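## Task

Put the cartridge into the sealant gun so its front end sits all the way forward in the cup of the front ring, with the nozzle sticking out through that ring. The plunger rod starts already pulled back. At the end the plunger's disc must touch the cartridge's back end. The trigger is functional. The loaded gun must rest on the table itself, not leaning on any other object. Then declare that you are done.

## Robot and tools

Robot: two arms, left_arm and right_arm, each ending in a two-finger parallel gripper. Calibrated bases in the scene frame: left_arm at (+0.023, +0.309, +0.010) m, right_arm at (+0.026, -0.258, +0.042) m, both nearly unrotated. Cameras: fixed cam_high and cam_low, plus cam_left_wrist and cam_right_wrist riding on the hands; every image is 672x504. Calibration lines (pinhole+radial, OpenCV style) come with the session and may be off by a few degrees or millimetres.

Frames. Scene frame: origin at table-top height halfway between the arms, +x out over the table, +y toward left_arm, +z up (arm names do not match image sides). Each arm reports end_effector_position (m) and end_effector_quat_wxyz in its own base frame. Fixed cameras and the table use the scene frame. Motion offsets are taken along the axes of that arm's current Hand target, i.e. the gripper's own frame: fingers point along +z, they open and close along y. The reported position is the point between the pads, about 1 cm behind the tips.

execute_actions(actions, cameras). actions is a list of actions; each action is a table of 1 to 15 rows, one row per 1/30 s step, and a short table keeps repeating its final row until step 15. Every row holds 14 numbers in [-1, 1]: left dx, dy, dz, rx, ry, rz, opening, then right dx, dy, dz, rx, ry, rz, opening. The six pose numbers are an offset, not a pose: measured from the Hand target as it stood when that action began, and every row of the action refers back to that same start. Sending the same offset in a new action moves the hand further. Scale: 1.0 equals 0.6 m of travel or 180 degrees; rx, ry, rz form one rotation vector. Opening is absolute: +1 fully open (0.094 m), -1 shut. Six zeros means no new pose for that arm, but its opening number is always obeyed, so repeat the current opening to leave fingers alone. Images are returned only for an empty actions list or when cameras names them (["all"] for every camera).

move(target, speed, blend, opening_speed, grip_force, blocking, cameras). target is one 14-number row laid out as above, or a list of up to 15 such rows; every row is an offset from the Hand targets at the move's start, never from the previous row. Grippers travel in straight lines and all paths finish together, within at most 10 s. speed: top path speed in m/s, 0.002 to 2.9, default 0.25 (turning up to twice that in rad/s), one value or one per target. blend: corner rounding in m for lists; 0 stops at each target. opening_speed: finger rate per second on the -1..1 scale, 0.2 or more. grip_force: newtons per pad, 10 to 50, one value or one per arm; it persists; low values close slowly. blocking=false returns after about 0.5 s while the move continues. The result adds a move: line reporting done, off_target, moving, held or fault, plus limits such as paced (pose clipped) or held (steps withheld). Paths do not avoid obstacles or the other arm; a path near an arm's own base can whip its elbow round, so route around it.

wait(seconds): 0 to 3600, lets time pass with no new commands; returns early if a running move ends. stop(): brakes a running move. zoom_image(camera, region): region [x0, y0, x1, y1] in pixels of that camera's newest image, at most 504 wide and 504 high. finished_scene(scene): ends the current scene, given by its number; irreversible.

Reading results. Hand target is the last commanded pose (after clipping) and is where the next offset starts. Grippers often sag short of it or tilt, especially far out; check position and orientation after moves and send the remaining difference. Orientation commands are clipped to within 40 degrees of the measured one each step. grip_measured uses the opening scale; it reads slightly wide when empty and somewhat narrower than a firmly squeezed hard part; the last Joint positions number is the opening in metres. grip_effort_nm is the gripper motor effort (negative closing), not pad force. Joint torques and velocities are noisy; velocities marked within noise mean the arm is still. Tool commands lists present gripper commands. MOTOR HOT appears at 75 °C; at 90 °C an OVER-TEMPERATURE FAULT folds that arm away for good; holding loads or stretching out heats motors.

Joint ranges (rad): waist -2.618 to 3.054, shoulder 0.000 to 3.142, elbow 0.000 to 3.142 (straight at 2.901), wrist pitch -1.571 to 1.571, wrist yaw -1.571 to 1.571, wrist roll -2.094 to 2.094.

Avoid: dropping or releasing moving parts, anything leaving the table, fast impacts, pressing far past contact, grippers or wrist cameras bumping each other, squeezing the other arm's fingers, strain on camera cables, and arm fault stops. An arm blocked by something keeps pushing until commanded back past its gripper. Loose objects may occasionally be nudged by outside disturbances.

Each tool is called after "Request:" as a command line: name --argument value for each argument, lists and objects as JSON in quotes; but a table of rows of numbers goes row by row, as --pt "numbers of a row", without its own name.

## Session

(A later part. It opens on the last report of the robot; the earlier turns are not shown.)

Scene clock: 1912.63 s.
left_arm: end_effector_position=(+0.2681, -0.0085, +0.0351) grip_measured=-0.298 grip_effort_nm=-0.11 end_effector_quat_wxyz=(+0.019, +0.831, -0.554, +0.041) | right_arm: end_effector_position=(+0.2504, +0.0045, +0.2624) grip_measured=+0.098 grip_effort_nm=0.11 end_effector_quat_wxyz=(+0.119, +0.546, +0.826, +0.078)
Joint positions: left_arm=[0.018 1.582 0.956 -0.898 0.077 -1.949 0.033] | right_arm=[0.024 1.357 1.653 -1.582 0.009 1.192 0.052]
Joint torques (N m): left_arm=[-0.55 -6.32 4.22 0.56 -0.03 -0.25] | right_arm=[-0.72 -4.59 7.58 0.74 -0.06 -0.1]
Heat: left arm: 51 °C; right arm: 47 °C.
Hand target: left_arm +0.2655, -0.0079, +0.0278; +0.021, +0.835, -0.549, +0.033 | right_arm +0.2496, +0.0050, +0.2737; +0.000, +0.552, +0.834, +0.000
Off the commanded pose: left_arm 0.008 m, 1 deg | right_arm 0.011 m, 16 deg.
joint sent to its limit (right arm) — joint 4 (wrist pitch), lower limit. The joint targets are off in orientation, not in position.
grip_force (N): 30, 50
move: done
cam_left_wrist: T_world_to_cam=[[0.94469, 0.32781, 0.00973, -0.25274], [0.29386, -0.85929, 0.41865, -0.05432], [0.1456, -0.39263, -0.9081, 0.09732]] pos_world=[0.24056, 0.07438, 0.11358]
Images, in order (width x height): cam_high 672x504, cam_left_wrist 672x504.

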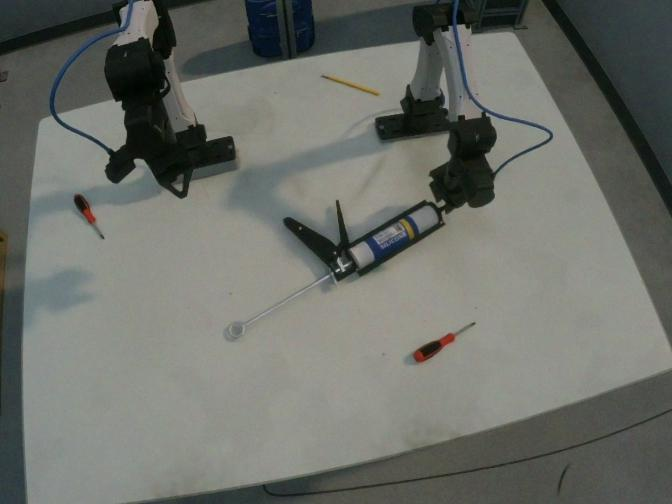

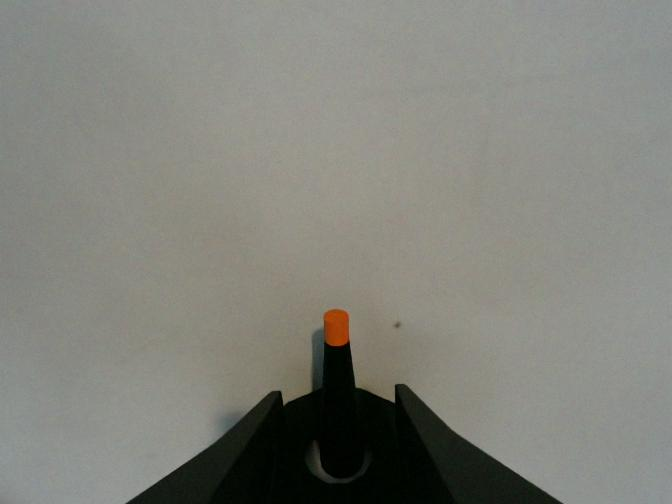

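Request:
move --target '[0,0,0,0,0,0,-0.92,0,0,0,0,0,0,0.1]' --opening_speed 0.3 --cameras '["cam_left_wrist"]'

Request:
zoom_image --camera "cam_left_wrist" --region '[250, 300, 430, 504]'

Scene clock: 1925.23 s.
left_arm: end_effector_position=(+0.2682, -0.0084, +0.0351) grip_measured=-0.918 grip_effort_nm=-0.11 end_effector_quat_wxyz=(+0.019, +0.831, -0.554, +0.041) | right_arm: end_effector_position=(+0.2504, +0.0045, +0.2624) grip_measured=+0.098 grip_effort_nm=0.11 end_effector_quat_wxyz=(+0.119, +0.546, +0.826, +0.078)
Joint positions: left_arm=[0.018 1.582 0.956 -0.898 0.077 -1.949 0.004] | right_arm=[0.024 1.357 1.653 -1.582 0.009 1.192 0.052]
Joint torques (N m): left_arm=[-0.72 -6.32 4.1 0.59 -0.06 -0.19] | right_arm=[-0.72 -4.57 7.58 0.75 -0.06 -0.1]
Heat: left arm: 50 °C; right arm: 47 °C.
Hand target: left_arm +0.2655, -0.0079, +0.0278; +0.021, +0.835, -0.549, +0.033 | right_arm +0.2496, +0.0050, +0.2737; +0.000, +0.552, +0.834, +0.000
Off the commanded pose: left_arm 0.008 m, 1 deg | right_arm 0.011 m, 16 deg.
joint sent to its limit (right arm) — joint 4 (wrist pitch), lower limit. The joint targets are off in orientation, not in position.
grip_force (N): 30, 50
move: done
cam_left_wrist: T_world_to_cam=[[0.94456, 0.32817, 0.00997, -0.25277], [0.29408, -0.85916, 0.41875, -0.0544], [0.14599, -0.39261, -0.90804, 0.09722]] pos_world=[0.24056, 0.07439, 0.11358]

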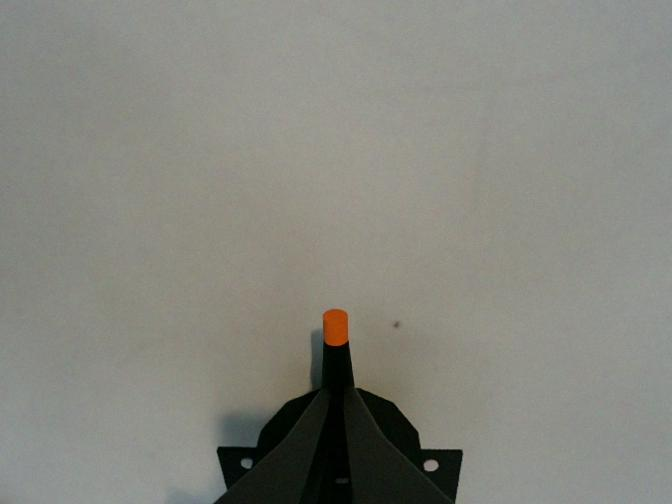

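Scaled by 2.471.

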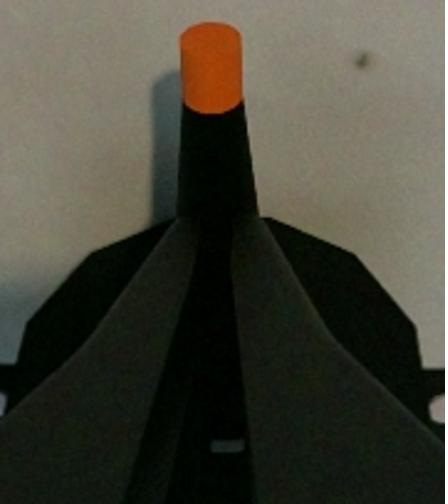

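Request:
move --target '[0,0,0,0,0,0,-0.4,0,0,0,0,0,0,0.1]'

Request:
move --target '[0,0,0.022,0,0,0,-0.4,0,0,0,0,0,0,0.1]' --speed 0.06

Request:
move --target '[0,0,0,0,0,0,-0.8,0,0,0,0,0,0,0.1]' --opening_speed 0.3 --cameras '["cam_left_wrist"]'

Request:
zoom_image --camera "cam_left_wrist" --region '[250, 300, 430, 504]'

Scene clock: 1954.00 s.
left_arm: end_effector_position=(+0.2682, -0.0084, +0.0351) grip_measured=-0.402 grip_effort_nm=0.08 end_effector_quat_wxyz=(+0.019, +0.831, -0.554, +0.041) | right_arm: end_effector_position=(+0.2504, +0.0045, +0.2624) grip_measured=+0.098 grip_effort_nm=0.11 end_effector_quat_wxyz=(+0.119, +0.546, +0.826, +0.078)
Joint positions: left_arm=[0.018 1.582 0.956 -0.898 0.077 -1.949 0.028] | right_arm=[0.024 1.357 1.653 -1.582 0.009 1.192 0.052]
Joint torques (N m): left_arm=[-0.59 -6.58 4.6 0.52 -0.05 -0.2] | right_arm=[-0.73 -4.59 7.57 0.75 -0.06 -0.1]
Heat: left arm: 48 °C; right arm: 47 °C.
Hand target: left_arm +0.2655, -0.0079, +0.0278; +0.021, +0.835, -0.549, +0.033 | right_arm +0.2496, +0.0050, +0.2737; +0.000, +0.552, +0.834, +0.000
Off the commanded pose: left_arm 0.008 m, 1 deg | right_arm 0.011 m, 16 deg.
joint sent to its limit (right arm) — joint 4 (wrist pitch), lower limit. The joint targets are off in orientation, not in position.
grip_force (N): 30, 50
move: done

Scene clock: 1954.93 s.
left_arm: end_effector_position=(+0.2689, -0.0084, +0.0217) grip_measured=-0.402 grip_effort_nm=0.07 end_effector_quat_wxyz=(+0.019, +0.832, -0.553, +0.040) | right_arm: end_effector_position=(+0.2504, +0.0045, +0.2624) grip_measured=+0.098 grip_effort_nm=0.11 end_effector_quat_wxyz=(+0.119, +0.546, +0.826, +0.078)
Joint positions: left_arm=[0.018 1.608 0.924 -0.842 0.077 -1.952 0.028] | right_arm=[0.024 1.357 1.653 -1.582 0.009 1.192 0.052]
Joint torques (N m): left_arm=[-0.87 -6.38 4.16 0.56 -0.07 -0.16] | right_arm=[-0.73 -4.59 7.57 0.74 -0.06 -0.1]
Heat: left arm: 48 °C; right arm: 47 °C.
Hand target: left_arm +0.2660, -0.0088, +0.0147; +0.021, +0.835, -0.549, +0.033 | right_arm +0.2496, +0.0050, +0.2737; +0.000, +0.552, +0.834, +0.000
Off the commanded pose: left_arm 0.008 m, 1 deg | right_arm 0.011 m, 16 deg.
joint sent to its limit (right arm) — joint 4 (wrist pitch), lower limit. The joint targets are off in orientation, not in position.
grip_force (N): 30, 50
move: done

Scene clock: 1956.50 s.
left_arm: end_effector_position=(+0.2689, -0.0084, +0.0217) grip_measured=-0.792 grip_effort_nm=-0.47 end_effector_quat_wxyz=(+0.019, +0.832, -0.553, +0.041) | right_arm: end_effector_position=(+0.2504, +0.0045, +0.2624) grip_measured=+0.098 grip_effort_nm=0.11 end_effector_quat_wxyz=(+0.119, +0.546, +0.826, +0.078)
Joint positions: left_arm=[0.018 1.608 0.924 -0.841 0.077 -1.952 0.01] | right_arm=[0.024 1.357 1.653 -1.582 0.009 1.192 0.052]
Joint torques (N m): left_arm=[-1.09 -6.48 4.15 0.54 -0.06 -0.11] | right_arm=[-0.72 -4.59 7.56 0.75 -0.06 -0.1]
Heat: left arm: 48 °C; right arm: 47 °C.
Hand target: left_arm +0.2660, -0.0088, +0.0147; +0.021, +0.835, -0.549, +0.033 | right_arm +0.2496, +0.0050, +0.2737; +0.000, +0.552, +0.834, +0.000
Off the commanded pose: left_arm 0.008 m, 1 deg | right_arm 0.011 m, 16 deg.
joint sent to its limit (right arm) — joint 4 (wrist pitch), lower limit. The joint targets are off in orientation, not in position.
grip_force (N): 30, 50
move: done
cam_left_wrist: T_world_to_cam=[[0.94344, 0.3314, 0.00938, -0.25299], [0.29726, -0.85811, 0.41868, -0.04989], [0.1468, -0.39221, -0.90809, 0.08481]] pos_world=[0.24106, 0.07429, 0.10028]

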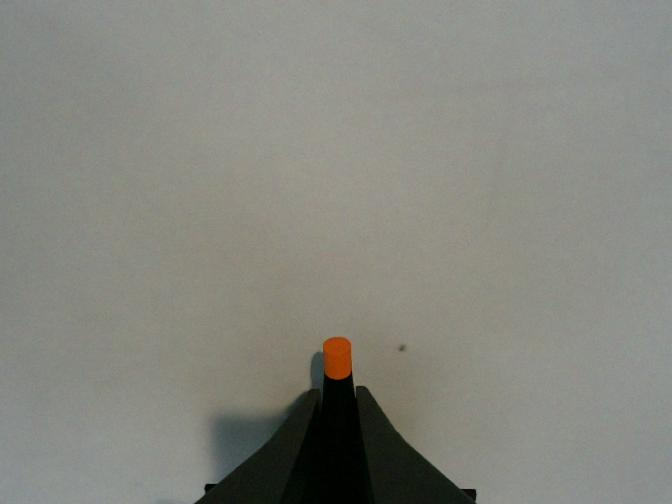

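Scaled by 2.471.

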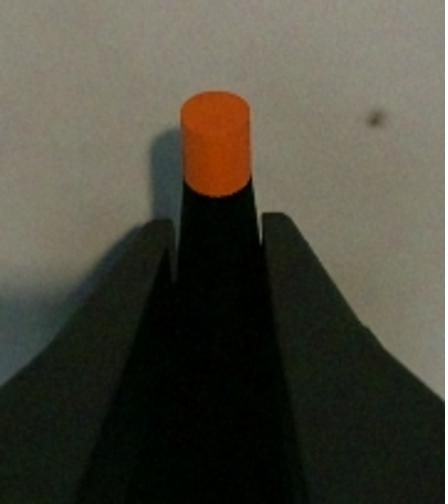

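Request:
move --target '[0,0,0,0,0,0,-0.95,0,0,0,0,0,0,0.1]' --opening_speed 0.5 --grip_force 50

Request:
move --target '[0,0,-0.018,0,0,0,-0.95,0,0,0,0,0,0,0.1]' --speed 0.04 --cameras '["cam_left_wrist"]'

Request:
move --target '[-0.012,0,0,0,0,0,-0.95,0,0,0,0,0,0,0.1]' --speed 0.04 --cameras '["cam_left_wrist","cam_high"]'

Request:
zoom_image --camera "cam_high" --region '[320, 180, 480, 300]'

Scene clock: 1970.03 s.
left_arm: end_effector_position=(+0.2689, -0.0084, +0.0217) grip_measured=-0.827 grip_effort_nm=-1.01 end_effector_quat_wxyz=(+0.019, +0.832, -0.553, +0.041) | right_arm: end_effector_position=(+0.2504, +0.0045, +0.2624) grip_measured=+0.098 grip_effort_nm=0.11 end_effector_quat_wxyz=(+0.119, +0.546, +0.826, +0.078)
Joint positions: left_arm=[0.018 1.608 0.924 -0.841 0.077 -1.952 0.008] | right_arm=[0.024 1.357 1.653 -1.582 0.009 1.192 0.052]
Joint torques (N m): left_arm=[-0.77 -6.63 4.16 0.54 -0.12 -0.17] | right_arm=[-0.72 -4.57 7.58 0.75 -0.06 -0.1]
Heat: left arm: 48 °C; right arm: 47 °C.
Hand target: left_arm +0.2660, -0.0088, +0.0147; +0.021, +0.835, -0.549, +0.033 | right_arm +0.2496, +0.0050, +0.2737; +0.000, +0.552, +0.834, +0.000
Off the commanded pose: left_arm 0.008 m, 1 deg | right_arm 0.011 m, 16 deg.
joint sent to its limit (right arm) — joint 4 (wrist pitch), lower limit. The joint targets are off in orientation, not in position.
move: done

Scene clock: 1970.63 s.
left_arm: end_effector_position=(+0.2670, -0.0085, +0.0217) grip_measured=-0.830 grip_effort_nm=-1.05 end_effector_quat_wxyz=(+0.021, +0.832, -0.553, +0.037) | right_arm: end_effector_position=(+0.2504, +0.0045, +0.2624) grip_measured=+0.098 grip_effort_nm=0.11 end_effector_quat_wxyz=(+0.119, +0.546, +0.826, +0.078)
Joint positions: left_arm=[0.018 1.608 0.924 -0.849 0.077 -1.952 0.008] | right_arm=[0.024 1.357 1.653 -1.582 0.009 1.192 0.052]
Joint torques (N m): left_arm=[-0.46 -8.4 6.39 0.18 -0.09 -0.14] | right_arm=[-0.75 -4.59 7.57 0.75 -0.06 -0.09]
Heat: left arm: 48 °C; right arm: 47 °C.
Hand target: left_arm +0.2657, -0.0081, +0.0255; +0.021, +0.835, -0.549, +0.033 | right_arm +0.2496, +0.0050, +0.2737; +0.000, +0.552, +0.834, +0.000
Off the commanded pose: left_arm 0.004 m, 1 deg | right_arm 0.011 m, 16 deg.
joint sent to its limit (right arm) — joint 4 (wrist pitch), lower limit. The joint targets are off in orientation, not in position.
move: done
cam_left_wrist: T_world_to_cam=[[0.9435, 0.33137, 0.00174, -0.25102], [0.30058, -0.85802, 0.41648, -0.05012], [0.1395, -0.39242, -0.90914, 0.08695]] pos_world=[0.23977, 0.07429, 0.10036]

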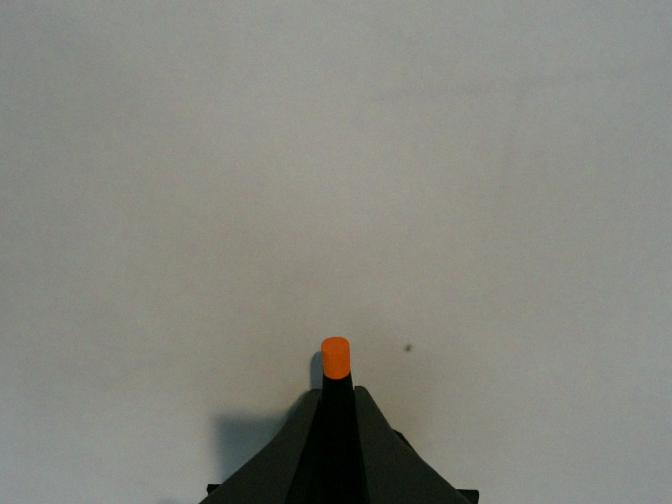

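Scene clock: 1971.20 s.
left_arm: end_effector_position=(+0.2671, -0.0075, +0.0218) grip_measured=-0.830 grip_effort_nm=-1.05 end_effector_quat_wxyz=(+0.025, +0.833, -0.552, +0.041) | right_arm: end_effector_position=(+0.2504, +0.0045, +0.2624) grip_measured=+0.098 grip_effort_nm=0.11 end_effector_quat_wxyz=(+0.119, +0.546, +0.826, +0.078)
Joint positions: left_arm=[0.029 1.608 0.924 -0.849 0.088 -1.944 0.008] | right_arm=[0.024 1.357 1.653 -1.582 0.009 1.192 0.052]
Joint torques (N m): left_arm=[0.62 -9.18 5.49 0.19 -0.2 0.08] | right_arm=[-0.73 -4.57 7.57 0.75 -0.06 -0.1]
Heat: left arm: 49 °C; right arm: 47 °C.
Hand target: left_arm +0.2628, -0.0014, +0.0249; +0.021, +0.835, -0.549, +0.033 | right_arm +0.2496, +0.0050, +0.2737; +0.000, +0.552, +0.834, +0.000
Off the commanded pose: left_arm 0.008 m, 1 deg | right_arm 0.011 m, 16 deg.
joint sent to its limit (right arm) — joint 4 (wrist pitch), lower limit. The joint targets are off in orientation, not in position.
move: done
cam_left_wrist: T_world_to_cam=[[0.94299, 0.33281, -0.00087, -0.25122], [0.30146, -0.85306, 0.42593, -0.04982], [0.14101, -0.40191, -0.90476, 0.08683]] pos_world=[0.23967, 0.07601, 0.09957]
Images, in order (width x height): cam_high 672x504, cam_left_wrist 672x504.

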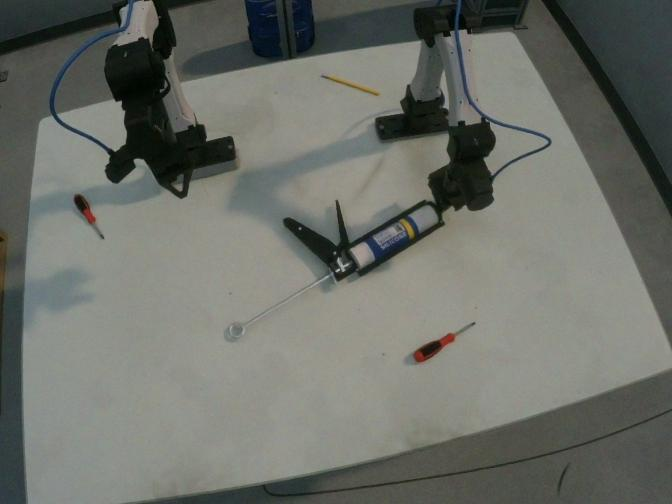

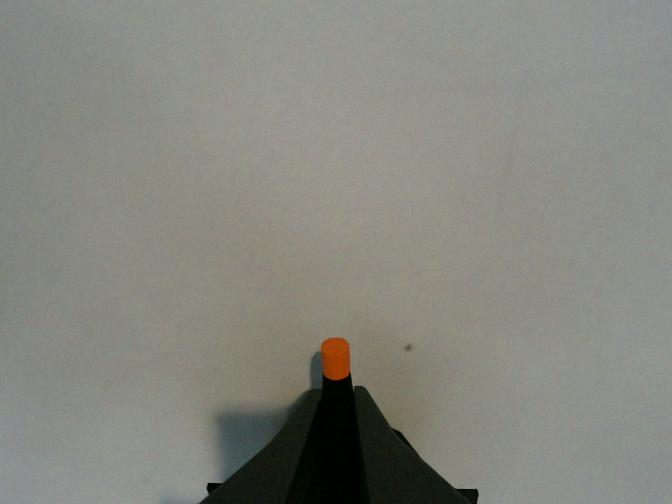

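Scaled by 3.150.

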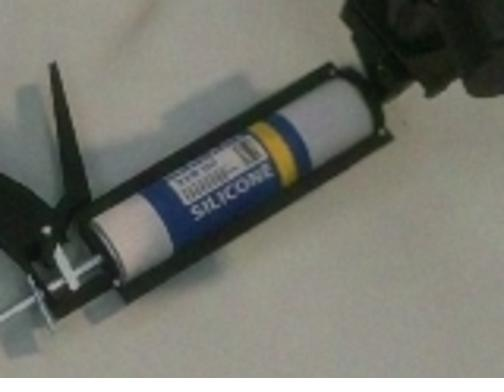

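Request:
move --target '[0,0,-0.008,0,0,0,-0.95,0,0,0,0,0,0,0.1]' --speed 0.04 --cameras '["cam_left_wrist"]'

Request:
move --target '[-0.01,0,0,0,0,0,-0.95,0,0,0,0,0,0,0.1]' --speed 0.04 --cameras '["cam_left_wrist","cam_high"]'

Request:
zoom_image --camera "cam_high" --region '[320, 180, 480, 300]'

Scene clock: 1978.97 s.
left_arm: end_effector_position=(+0.2649, -0.0079, +0.0218) grip_measured=-0.831 grip_effort_nm=-1.05 end_effector_quat_wxyz=(+0.028, +0.832, -0.552, +0.038) | right_arm: end_effector_position=(+0.2504, +0.0045, +0.2624) grip_measured=+0.098 grip_effort_nm=0.11 end_effector_quat_wxyz=(+0.119, +0.546, +0.826, +0.078)
Joint positions: left_arm=[0.029 1.608 0.924 -0.858 0.09 -1.942 0.008] | right_arm=[0.024 1.357 1.653 -1.582 0.009 1.192 0.052]
Joint torques (N m): left_arm=[0.59 -10.03 6.42 0.05 -0.2 -0.03] | right_arm=[-0.72 -4.56 7.57 0.75 -0.07 -0.1]
Heat: left arm: 50 °C; right arm: 47 °C.
Hand target: left_arm +0.2627, -0.0011, +0.0297; +0.021, +0.835, -0.549, +0.033 | right_arm +0.2496, +0.0050, +0.2737; +0.000, +0.552, +0.834, +0.000
Off the commanded pose: left_arm 0.011 m, 1 deg | right_arm 0.011 m, 16 deg.
joint sent to its limit (right arm) — joint 4 (wrist pitch), lower limit. The joint targets are off in orientation, not in position.
move: off_target (left_arm)
cam_left_wrist: T_world_to_cam=[[0.94335, 0.33166, -0.00957, -0.24897], [0.3041, -0.85271, 0.42475, -0.05014], [0.13271, -0.4036, -0.90526, 0.08918]] pos_world=[0.23828, 0.07581, 0.09965]

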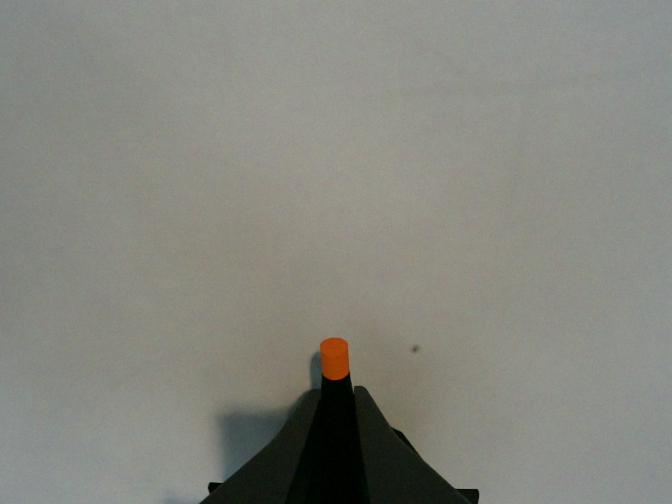

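Scene clock: 1979.57 s.
left_arm: end_effector_position=(+0.2634, -0.0036, +0.0234) grip_measured=-0.831 grip_effort_nm=-1.05 end_effector_quat_wxyz=(+0.032, +0.834, -0.550, +0.039) | right_arm: end_effector_position=(+0.2504, +0.0045, +0.2624) grip_measured=+0.098 grip_effort_nm=0.11 end_effector_quat_wxyz=(+0.119, +0.546, +0.826, +0.078)
Joint positions: left_arm=[0.051 1.601 0.924 -0.867 0.098 -1.926 0.008] | right_arm=[0.024 1.357 1.653 -1.582 0.009 1.192 0.052]
Joint torques (N m): left_arm=[0.7 -10.15 5.72 0.17 -0.2 0.09] | right_arm=[-0.7 -4.56 7.56 0.74 -0.06 -0.09]
Heat: left arm: 50 °C; right arm: 47 °C.
Hand target: left_arm +0.2603, +0.0043, +0.0292; +0.021, +0.835, -0.549, +0.033 | right_arm +0.2496, +0.0050, +0.2737; +0.000, +0.552, +0.834, +0.000
Off the commanded pose: left_arm 0.010 m, 1 deg | right_arm 0.011 m, 16 deg.
joint sent to its limit (right arm) — joint 4 (wrist pitch), lower limit. The joint targets are off in orientation, not in position.
move: done
cam_left_wrist: T_world_to_cam=[[0.94172, 0.33616, -0.01295, -0.24837], [0.30856, -0.84779, 0.43133, -0.04808], [0.13402, -0.41019, -0.9021, 0.09215]] pos_world=[0.23638, 0.08053, 0.10065]
Images, in order (width x height): cam_high 672x504, cam_left_wrist 672x504.

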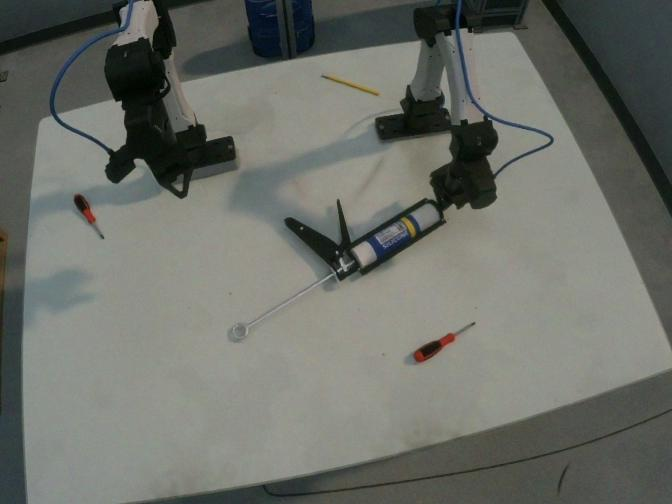

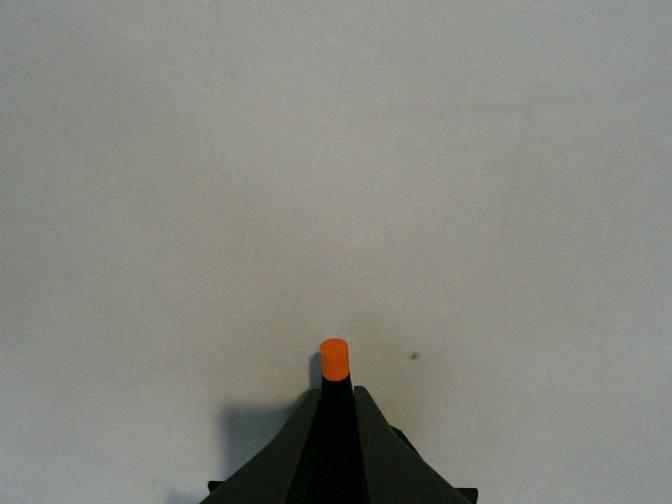

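Scaled by 3.150.

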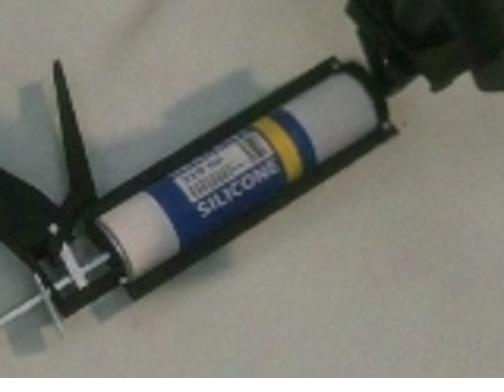

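Request:
move --target '[0,0,0,0,0,0,-0.95,0.2707,0.0497,0.2567,-0.2696,-0.1952,-0.552,0.0]' --speed 0.3 --cameras '["cam_right_wrist","cam_high"]'

Scene clock: 1997.60 s.
left_arm: end_effector_position=(+0.2634, -0.0036, +0.0234) grip_measured=-0.831 grip_effort_nm=-1.05 end_effector_quat_wxyz=(+0.032, +0.834, -0.550, +0.039) | right_arm: end_effector_position=(+0.2103, +0.1626, +0.1169) grip_measured=+0.002 grip_effort_nm=-0.11 end_effector_quat_wxyz=(+0.401, -0.311, +0.849, +0.148)
Joint positions: left_arm=[0.051 1.601 0.924 -0.867 0.098 -1.925 0.008] | right_arm=[0.611 0.727 0.429 -0.392 -0.073 -0.056 0.047]
Joint torques (N m): left_arm=[0.7 -9.98 5.79 0.17 -0.26 0.12] | right_arm=[-0.87 -0.24 6.43 2.05 -0.19 -0.13]
Heat: left arm: 50 °C; right arm: 46 °C.
Hand target: left_arm +0.2603, +0.0043, +0.0292; +0.021, +0.835, -0.549, +0.033 | right_arm +0.2137, +0.1660, +0.1196; +0.410, -0.313, +0.843, +0.154
Off the commanded pose: left_arm 0.010 m, 1 deg | right_arm 0.006 m, 1 deg.
move: done
cam_right_wrist: T_world_to_cam=[[0.61932, -0.78441, -0.03377, -0.00181], [-0.6898, -0.52306, -0.50059, 0.33654], [0.375, 0.33332, -0.86503, 0.07464]] pos_world=[0.20527, 0.14973, 0.23297]
Images, in order (width x height): cam_high 672x504, cam_right_wrist 672x504.

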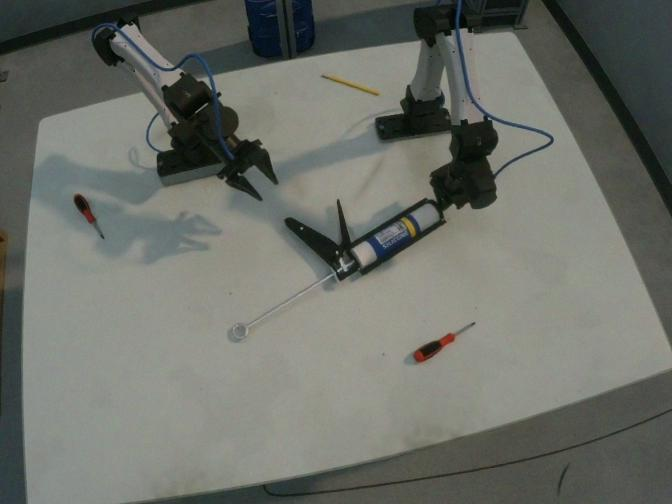

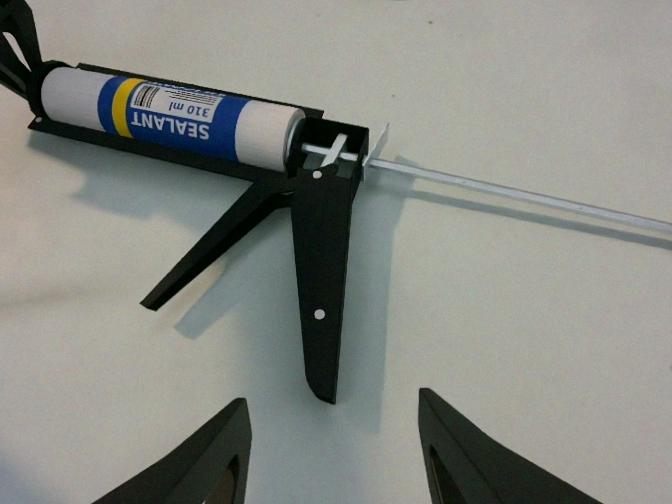

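Request:
zoom_image --camera "cam_right_wrist" --region '[220, 90, 420, 220]'

Request:
zoom_image --camera "cam_right_wrist" --region '[0, 40, 140, 140]'

Scaled by 2.520.

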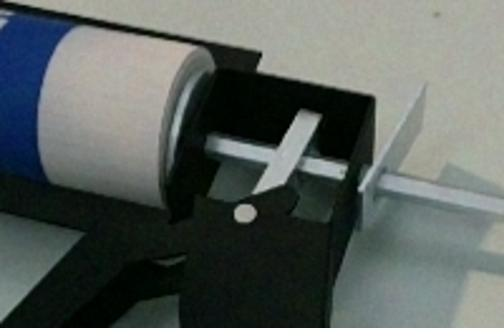

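Scaled by 3.600.

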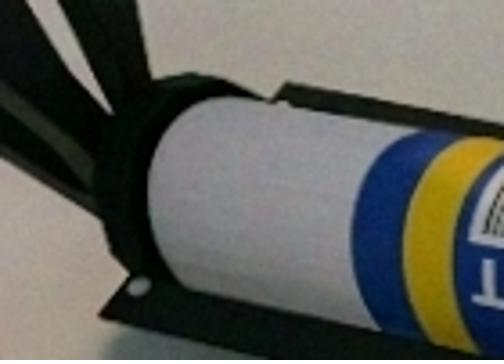

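Request:
move --pt "0 0 0 0 0 0 -0.95 0.0872 0.012 0.1065 0 0 0 0.0" --pt "0 0 0 0 0 0 -0.95 0.0872 0.012 0.2065 0 0 0 0.0" --speed 0.12 --cameras '["cam_right_wrist","cam_high"]'

Request:
zoom_image --camera "cam_high" --region '[220, 140, 400, 300]'

Scene clock: 2031.27 s.
left_arm: end_effector_position=(+0.2634, -0.0036, +0.0234) grip_measured=-0.831 grip_effort_nm=-1.05 end_effector_quat_wxyz=(+0.032, +0.834, -0.550, +0.039) | right_arm: end_effector_position=(+0.2482, +0.2056, -0.0077) grip_measured=+0.002 grip_effort_nm=-0.11 end_effector_quat_wxyz=(+0.389, -0.317, +0.852, +0.149)
Joint positions: left_arm=[0.051 1.601 0.924 -0.867 0.098 -1.925 0.008] | right_arm=[0.67 1.561 0.232 0.618 -0.04 -0.025 0.047]
Joint torques (N m): left_arm=[0.73 -10.04 5.74 0.15 -0.24 0.09] | right_arm=[0.29 -3.02 5.97 2.03 0.06 -0.01]
Heat: left arm: 51 °C; right arm: 44 °C.
Hand target: left_arm +0.2603, +0.0043, +0.0292; +0.021, +0.835, -0.549, +0.033 | right_arm +0.2582, +0.2145, +0.0021; +0.410, -0.313, +0.843, +0.154
Off the commanded pose: left_arm 0.010 m, 1 deg | right_arm 0.017 m, 3 deg.
move: off_target (right_arm)
cam_right_wrist: T_world_to_cam=[[0.62992, -0.77574, -0.03777, -0.00028], [-0.69197, -0.53848, -0.48085, 0.32673], [0.35268, 0.32904, -0.87599, -0.0554]] pos_world=[0.2458, 0.19395, 0.10857]
Images, in order (width x height): cam_high 672x504, cam_right_wrist 672x504.

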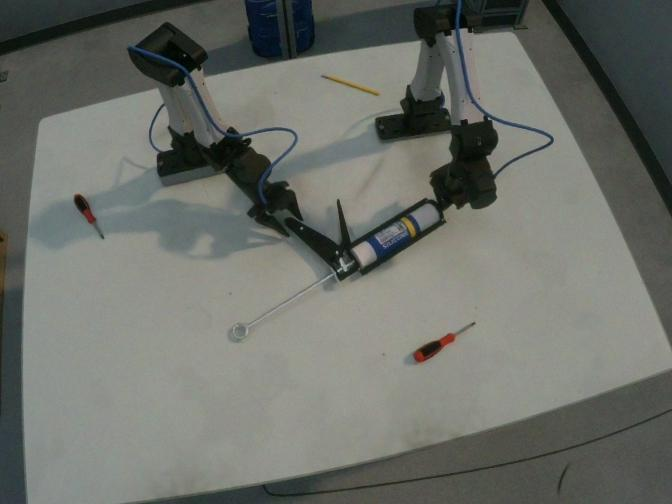

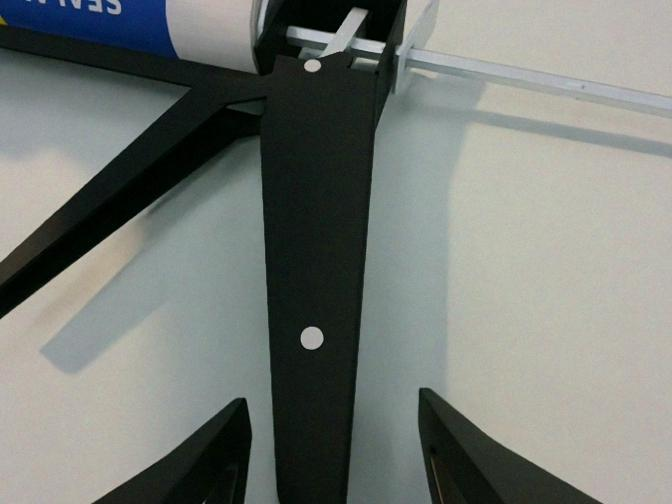

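Scaled by 2.800.

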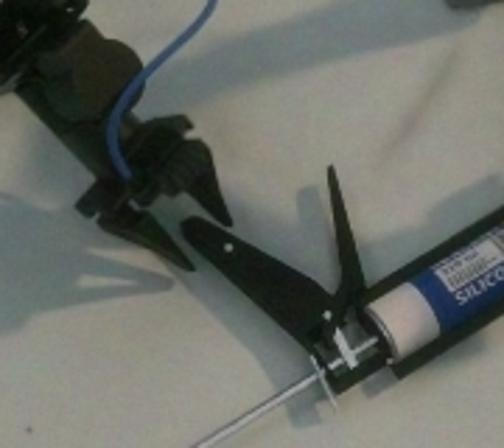

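Request:
move --target '[0,0,0,0,0,0,-0.95,-0.027,0.01,0.008,0,0,0,0.0]' --speed 0.12 --cameras '["cam_right_wrist"]'

Scene clock: 2041.27 s.
left_arm: end_effector_position=(+0.2634, -0.0036, +0.0234) grip_measured=-0.831 grip_effort_nm=-1.05 end_effector_quat_wxyz=(+0.032, +0.834, -0.550, +0.039) | right_arm: end_effector_position=(+0.2584, +0.2220, +0.0047) grip_measured=+0.002 grip_effort_nm=-0.11 end_effector_quat_wxyz=(+0.399, -0.317, +0.847, +0.152)
Joint positions: left_arm=[0.051 1.601 0.924 -0.867 0.098 -1.925 0.008] | right_arm=[0.701 1.561 0.3 0.572 -0.017 -0.007 0.047]
Joint torques (N m): left_arm=[0.79 -10.1 5.86 0.15 -0.22 0.05] | right_arm=[0.18 -3.86 6.13 1.8 0.06 0.01]
Heat: left arm: 51 °C; right arm: 44 °C.
Hand target: left_arm +0.2603, +0.0043, +0.0292; +0.021, +0.835, -0.549, +0.033 | right_arm +0.2647, +0.2280, +0.0118; +0.410, -0.313, +0.843, +0.154
Off the commanded pose: left_arm 0.010 m, 1 deg | right_arm 0.011 m, 1 deg.
move: off_target (right_arm)
cam_right_wrist: T_world_to_cam=[[0.63163, -0.77441, -0.03657, 0.00579], [-0.68279, -0.53332, -0.49937, 0.34509], [0.36721, 0.34038, -0.86562, -0.05969]] pos_world=[0.25389, 0.20885, 0.12087]

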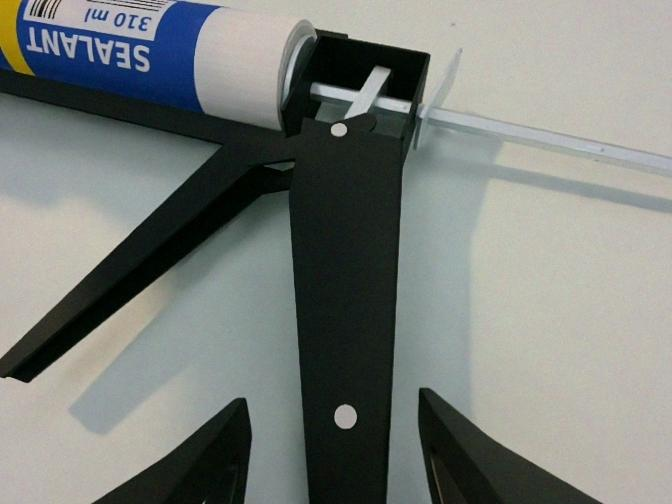

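Request:
move --target '[0,0,0,0,0,0,-0.95,0,-0.003,0.006,0,0,0,0.0]' --speed 0.12

Request:
move --target '[0,0,0,0,0,0,-0.95,0,0,0,0,0,0,-0.62]' --opening_speed 0.4 --cameras '["cam_right_wrist"]'

Scene clock: 2046.80 s.
left_arm: end_effector_position=(+0.2634, -0.0036, +0.0234) grip_measured=-0.831 grip_effort_nm=-1.05 end_effector_quat_wxyz=(+0.032, +0.834, -0.550, +0.039) | right_arm: end_effector_position=(+0.2585, +0.2220, +0.0016) grip_measured=+0.002 grip_effort_nm=-0.11 end_effector_quat_wxyz=(+0.394, -0.317, +0.849, +0.151)
Joint positions: left_arm=[0.051 1.601 0.924 -0.867 0.098 -1.925 0.008] | right_arm=[0.701 1.575 0.305 0.571 -0.016 -0.007 0.047]
Joint torques (N m): left_arm=[0.9 -10.14 5.75 0.06 -0.23 0.14] | right_arm=[-0.51 -3.34 6.31 1.92 0.01 -0.06]
Heat: left arm: 52 °C; right arm: 44 °C.
Hand target: left_arm +0.2603, +0.0043, +0.0292; +0.021, +0.835, -0.549, +0.033 | right_arm +0.2680, +0.2284, +0.0097; +0.410, -0.313, +0.843, +0.154
Off the commanded pose: left_arm 0.010 m, 1 deg | right_arm 0.014 m, 2 deg.
move: off_target (right_arm)

Scene clock: 2048.57 s.
left_arm: end_effector_position=(+0.2634, -0.0030, +0.0234) grip_measured=-0.831 grip_effort_nm=-1.05 end_effector_quat_wxyz=(+0.032, +0.834, -0.550, +0.039) | right_arm: end_effector_position=(+0.2589, +0.2215, +0.0016) grip_measured=-0.529 grip_effort_nm=-1.00 end_effector_quat_wxyz=(+0.395, -0.317, +0.849, +0.149)
Joint positions: left_arm=[0.053 1.601 0.924 -0.868 0.098 -1.923 0.008] | right_arm=[0.701 1.575 0.305 0.571 -0.013 -0.006 0.022]
Joint torques (N m): left_arm=[0.42 -10.1 5.82 0.17 -0.21 0.08] | right_arm=[-0.53 -3.36 6.32 1.92 -0.02 -0.06]
Heat: left arm: 52 °C; right arm: 44 °C.
Hand target: left_arm +0.2603, +0.0044, +0.0292; +0.021, +0.835, -0.549, +0.033 | right_arm +0.2680, +0.2284, +0.0097; +0.410, -0.313, +0.843, +0.154
Off the commanded pose: left_arm 0.010 m, 1 deg | right_arm 0.014 m, 2 deg.
move: done
cam_right_wrist: T_world_to_cam=[[0.62871, -0.77689, -0.03402, 0.00627], [-0.68764, -0.53499, -0.49085, 0.34522], [0.36313, 0.332, -0.87058, -0.0596]] pos_world=[0.25509, 0.20935, 0.11777]

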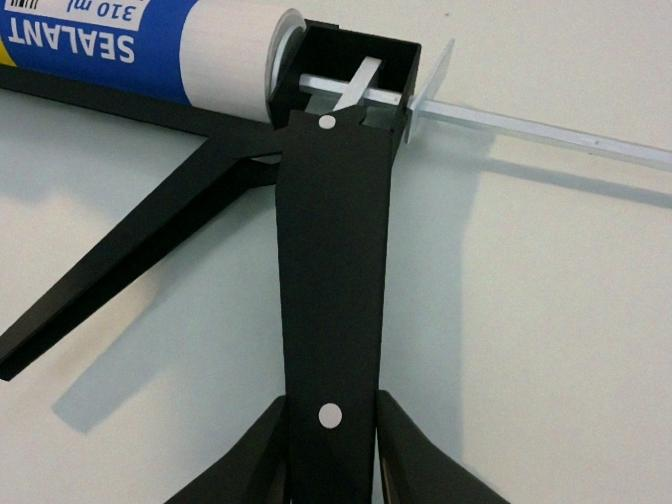

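Request:
move --target '[-0.01,0,-0.005,0,0,0,-0.95,0,0,0,0,0,0,-0.65]' --speed 0.04 --cameras '["cam_left_wrist","cam_right_wrist"]'

Request:
move --target '[-0.01,0,0,0,0,0,-0.95,0,0,0,0,0,0,-0.65]' --speed 0.04 --cameras '["cam_left_wrist","cam_right_wrist"]'

Scene clock: 2057.67 s.
left_arm: end_effector_position=(+0.2575, +0.0035, +0.0261) grip_measured=-0.831 grip_effort_nm=-1.05 end_effector_quat_wxyz=(+0.035, +0.835, -0.547, +0.033) | right_arm: end_effector_position=(+0.2591, +0.2217, +0.0018) grip_measured=-0.531 grip_effort_nm=-1.03 end_effector_quat_wxyz=(+0.395, -0.316, +0.849, +0.150)
Joint positions: left_arm=[0.078 1.589 0.924 -0.895 0.096 -1.904 0.008] | right_arm=[0.701 1.575 0.305 0.571 -0.013 -0.005 0.022]
Joint torques (N m): left_arm=[0.21 -9.94 5.98 0.29 -0.2 0.15] | right_arm=[-0.5 -3.33 6.28 1.93 -0.03 -0.07]
Heat: left arm: 52 °C; right arm: 44 °C.
Hand target: left_arm +0.2578, +0.0100, +0.0318; +0.021, +0.835, -0.549, +0.033 | right_arm +0.2681, +0.2285, +0.0098; +0.410, -0.313, +0.843, +0.154
Off the commanded pose: left_arm 0.009 m, 2 deg | right_arm 0.014 m, 2 deg.
move: done
cam_left_wrist: T_world_to_cam=[[0.93958, 0.34135, -0.02594, -0.24429], [0.31939, -0.84681, 0.42533, -0.04392], [0.12322, -0.40792, -0.90467, 0.10111]] pos_world=[0.2311, 0.08744, 0.10382]
cam_right_wrist: T_world_to_cam=[[0.6284, -0.7771, -0.03514, 0.00648], [-0.68793, -0.53407, -0.49145, 0.34551], [0.36314, 0.333, -0.8702, -0.05971]] pos_world=[0.25529, 0.20945, 0.11807]

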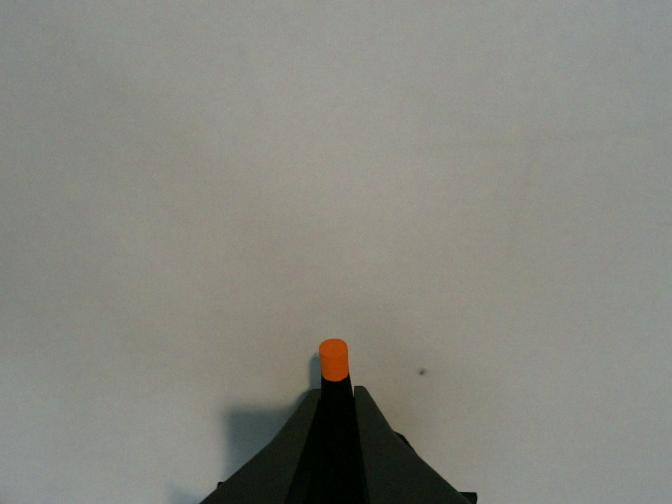

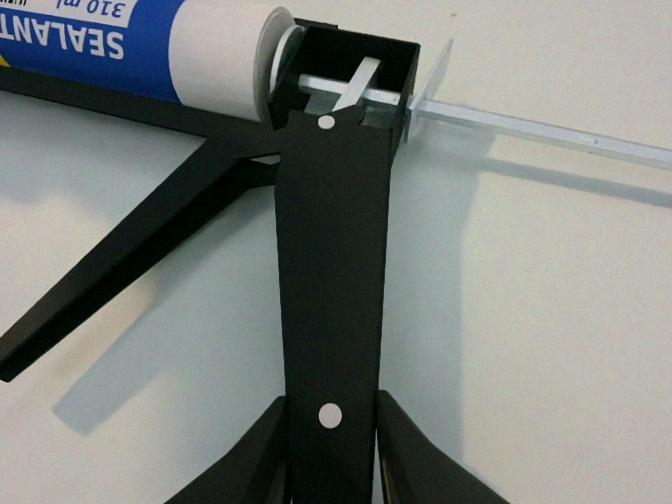

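Scene clock: 2058.30 s.
left_arm: end_effector_position=(+0.2575, +0.0056, +0.0272) grip_measured=-0.831 grip_effort_nm=-1.05 end_effector_quat_wxyz=(+0.038, +0.834, -0.549, +0.038) | right_arm: end_effector_position=(+0.2591, +0.2217, +0.0018) grip_measured=-0.531 grip_effort_nm=-1.03 end_effector_quat_wxyz=(+0.395, -0.316, +0.850, +0.150)
Joint positions: left_arm=[0.093 1.586 0.924 -0.897 0.106 -1.884 0.008] | right_arm=[0.701 1.575 0.305 0.571 -0.013 -0.005 0.022]
Joint torques (N m): left_arm=[1.18 -10.07 5.08 0.22 -0.33 0.15] | right_arm=[-0.53 -3.33 6.28 1.93 -0.03 -0.07]
Heat: left arm: 52 °C; right arm: 44 °C.
Hand target: left_arm +0.2555, +0.0156, +0.0313; +0.021, +0.835, -0.549, +0.033 | right_arm +0.2681, +0.2285, +0.0098; +0.410, -0.313, +0.843, +0.154
Off the commanded pose: left_arm 0.011 m, 2 deg | right_arm 0.014 m, 2 deg.
move: off_target (left_arm)
cam_left_wrist: T_world_to_cam=[[0.94127, 0.33676, -0.02443, -0.24549], [0.31328, -0.84409, 0.43517, -0.04145], [0.12592, -0.41727, -0.90002, 0.10221]] pos_world=[0.23119, 0.09034, 0.10403]
cam_right_wrist: T_world_to_cam=[[0.6282, -0.77724, -0.03544, 0.0066], [-0.68816, -0.5338, -0.49142, 0.34551], [0.36304, 0.3331, -0.8702, -0.0597]] pos_world=[0.25529, 0.20945, 0.11807]

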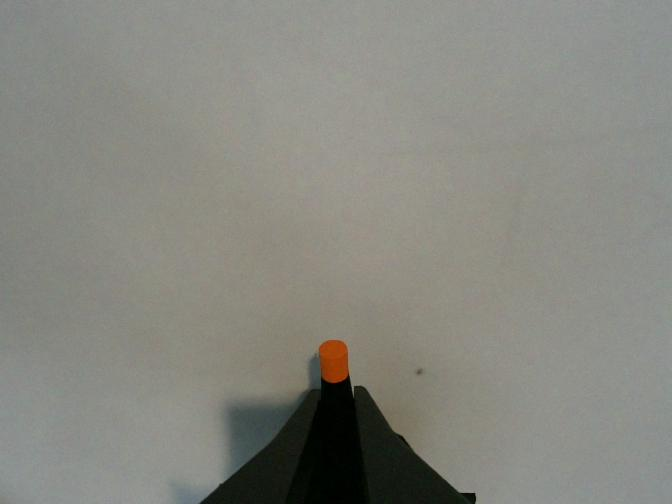

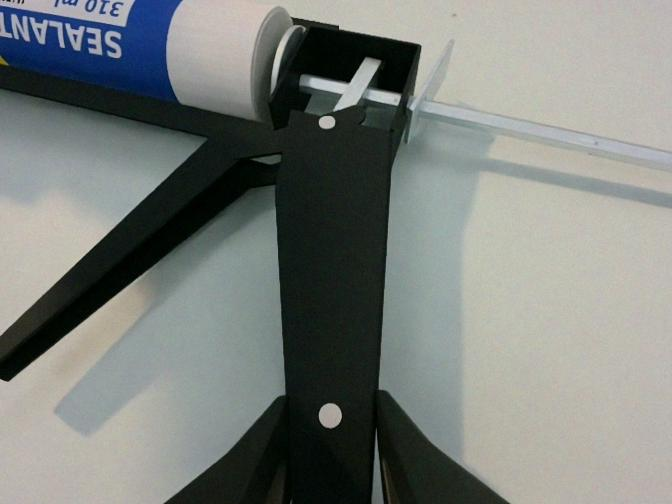

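Request:
move --target '[-0.01,0,-0.002,0,0,0,-0.95,0,0,0,0,0,0,-0.65]' --speed 0.04 --cameras '["cam_left_wrist","cam_right_wrist","cam_high"]'

Request:
zoom_image --camera "cam_high" --region '[320, 180, 480, 300]'

Scene clock: 2068.83 s.
left_arm: end_effector_position=(+0.2564, +0.0084, +0.0287) grip_measured=-0.832 grip_effort_nm=-1.05 end_effector_quat_wxyz=(+0.042, +0.833, -0.551, +0.042) | right_arm: end_effector_position=(+0.2593, +0.2239, +0.0032) grip_measured=-0.531 grip_effort_nm=-1.03 end_effector_quat_wxyz=(+0.395, -0.316, +0.848, +0.155)
Joint positions: left_arm=[0.113 1.58 0.924 -0.904 0.118 -1.861 0.008] | right_arm=[0.701 1.575 0.309 0.571 -0.022 -0.002 0.022]
Joint torques (N m): left_arm=[1.39 -10.14 4.98 0.29 -0.43 0.12] | right_arm=[-0.5 -3.29 5.96 1.93 0.06 -0.1]
Heat: left arm: 53 °C; right arm: 44 °C.
Hand target: left_arm +0.2530, +0.0211, +0.0320; +0.021, +0.835, -0.549, +0.033 | right_arm +0.2681, +0.2285, +0.0097; +0.410, -0.313, +0.843, +0.154
Off the commanded pose: left_arm 0.014 m, 3 deg | right_arm 0.012 m, 2 deg.
move: off_target (left_arm)
cam_left_wrist: T_world_to_cam=[[0.94246, 0.3333, -0.02622, -0.24558], [0.30951, -0.84015, 0.44537, -0.03867], [0.12641, -0.42786, -0.89496, 0.10465]] pos_world=[0.23019, 0.09414, 0.10444]
cam_right_wrist: T_world_to_cam=[[0.63221, -0.77357, -0.04346, 0.00642], [-0.68631, -0.5331, -0.49475, 0.34691], [0.35956, 0.34262, -0.86795, -0.06055]] pos_world=[0.2558, 0.21064, 0.11936]
Images, in order (width x height): cam_high 672x504, cam_left_wrist 672x504, cam_right_wrist 672x504.

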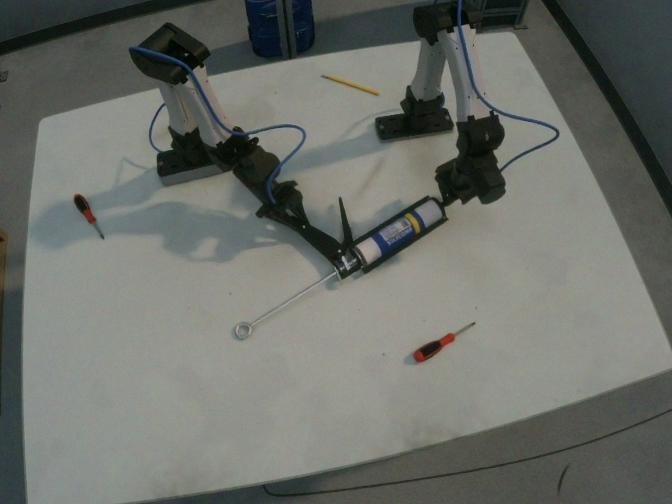

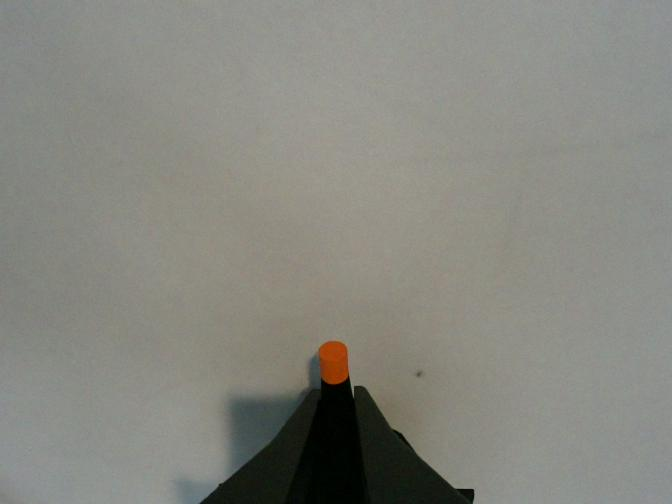

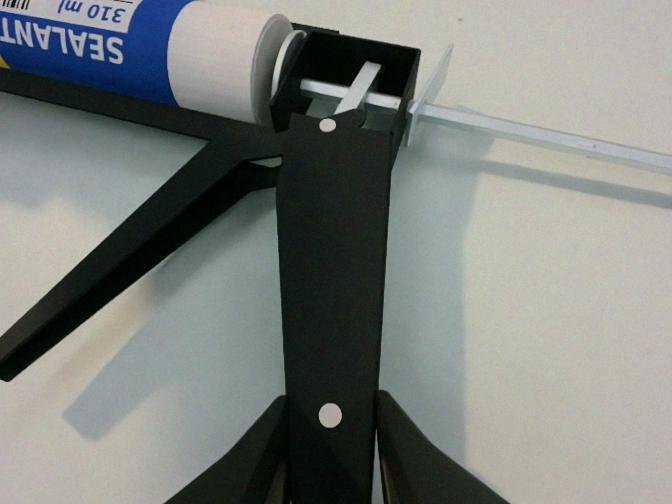

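Scaled by 3.150.

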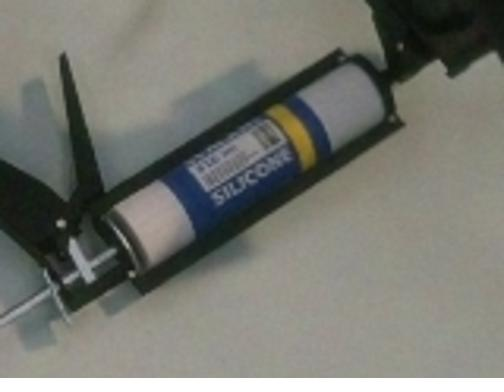

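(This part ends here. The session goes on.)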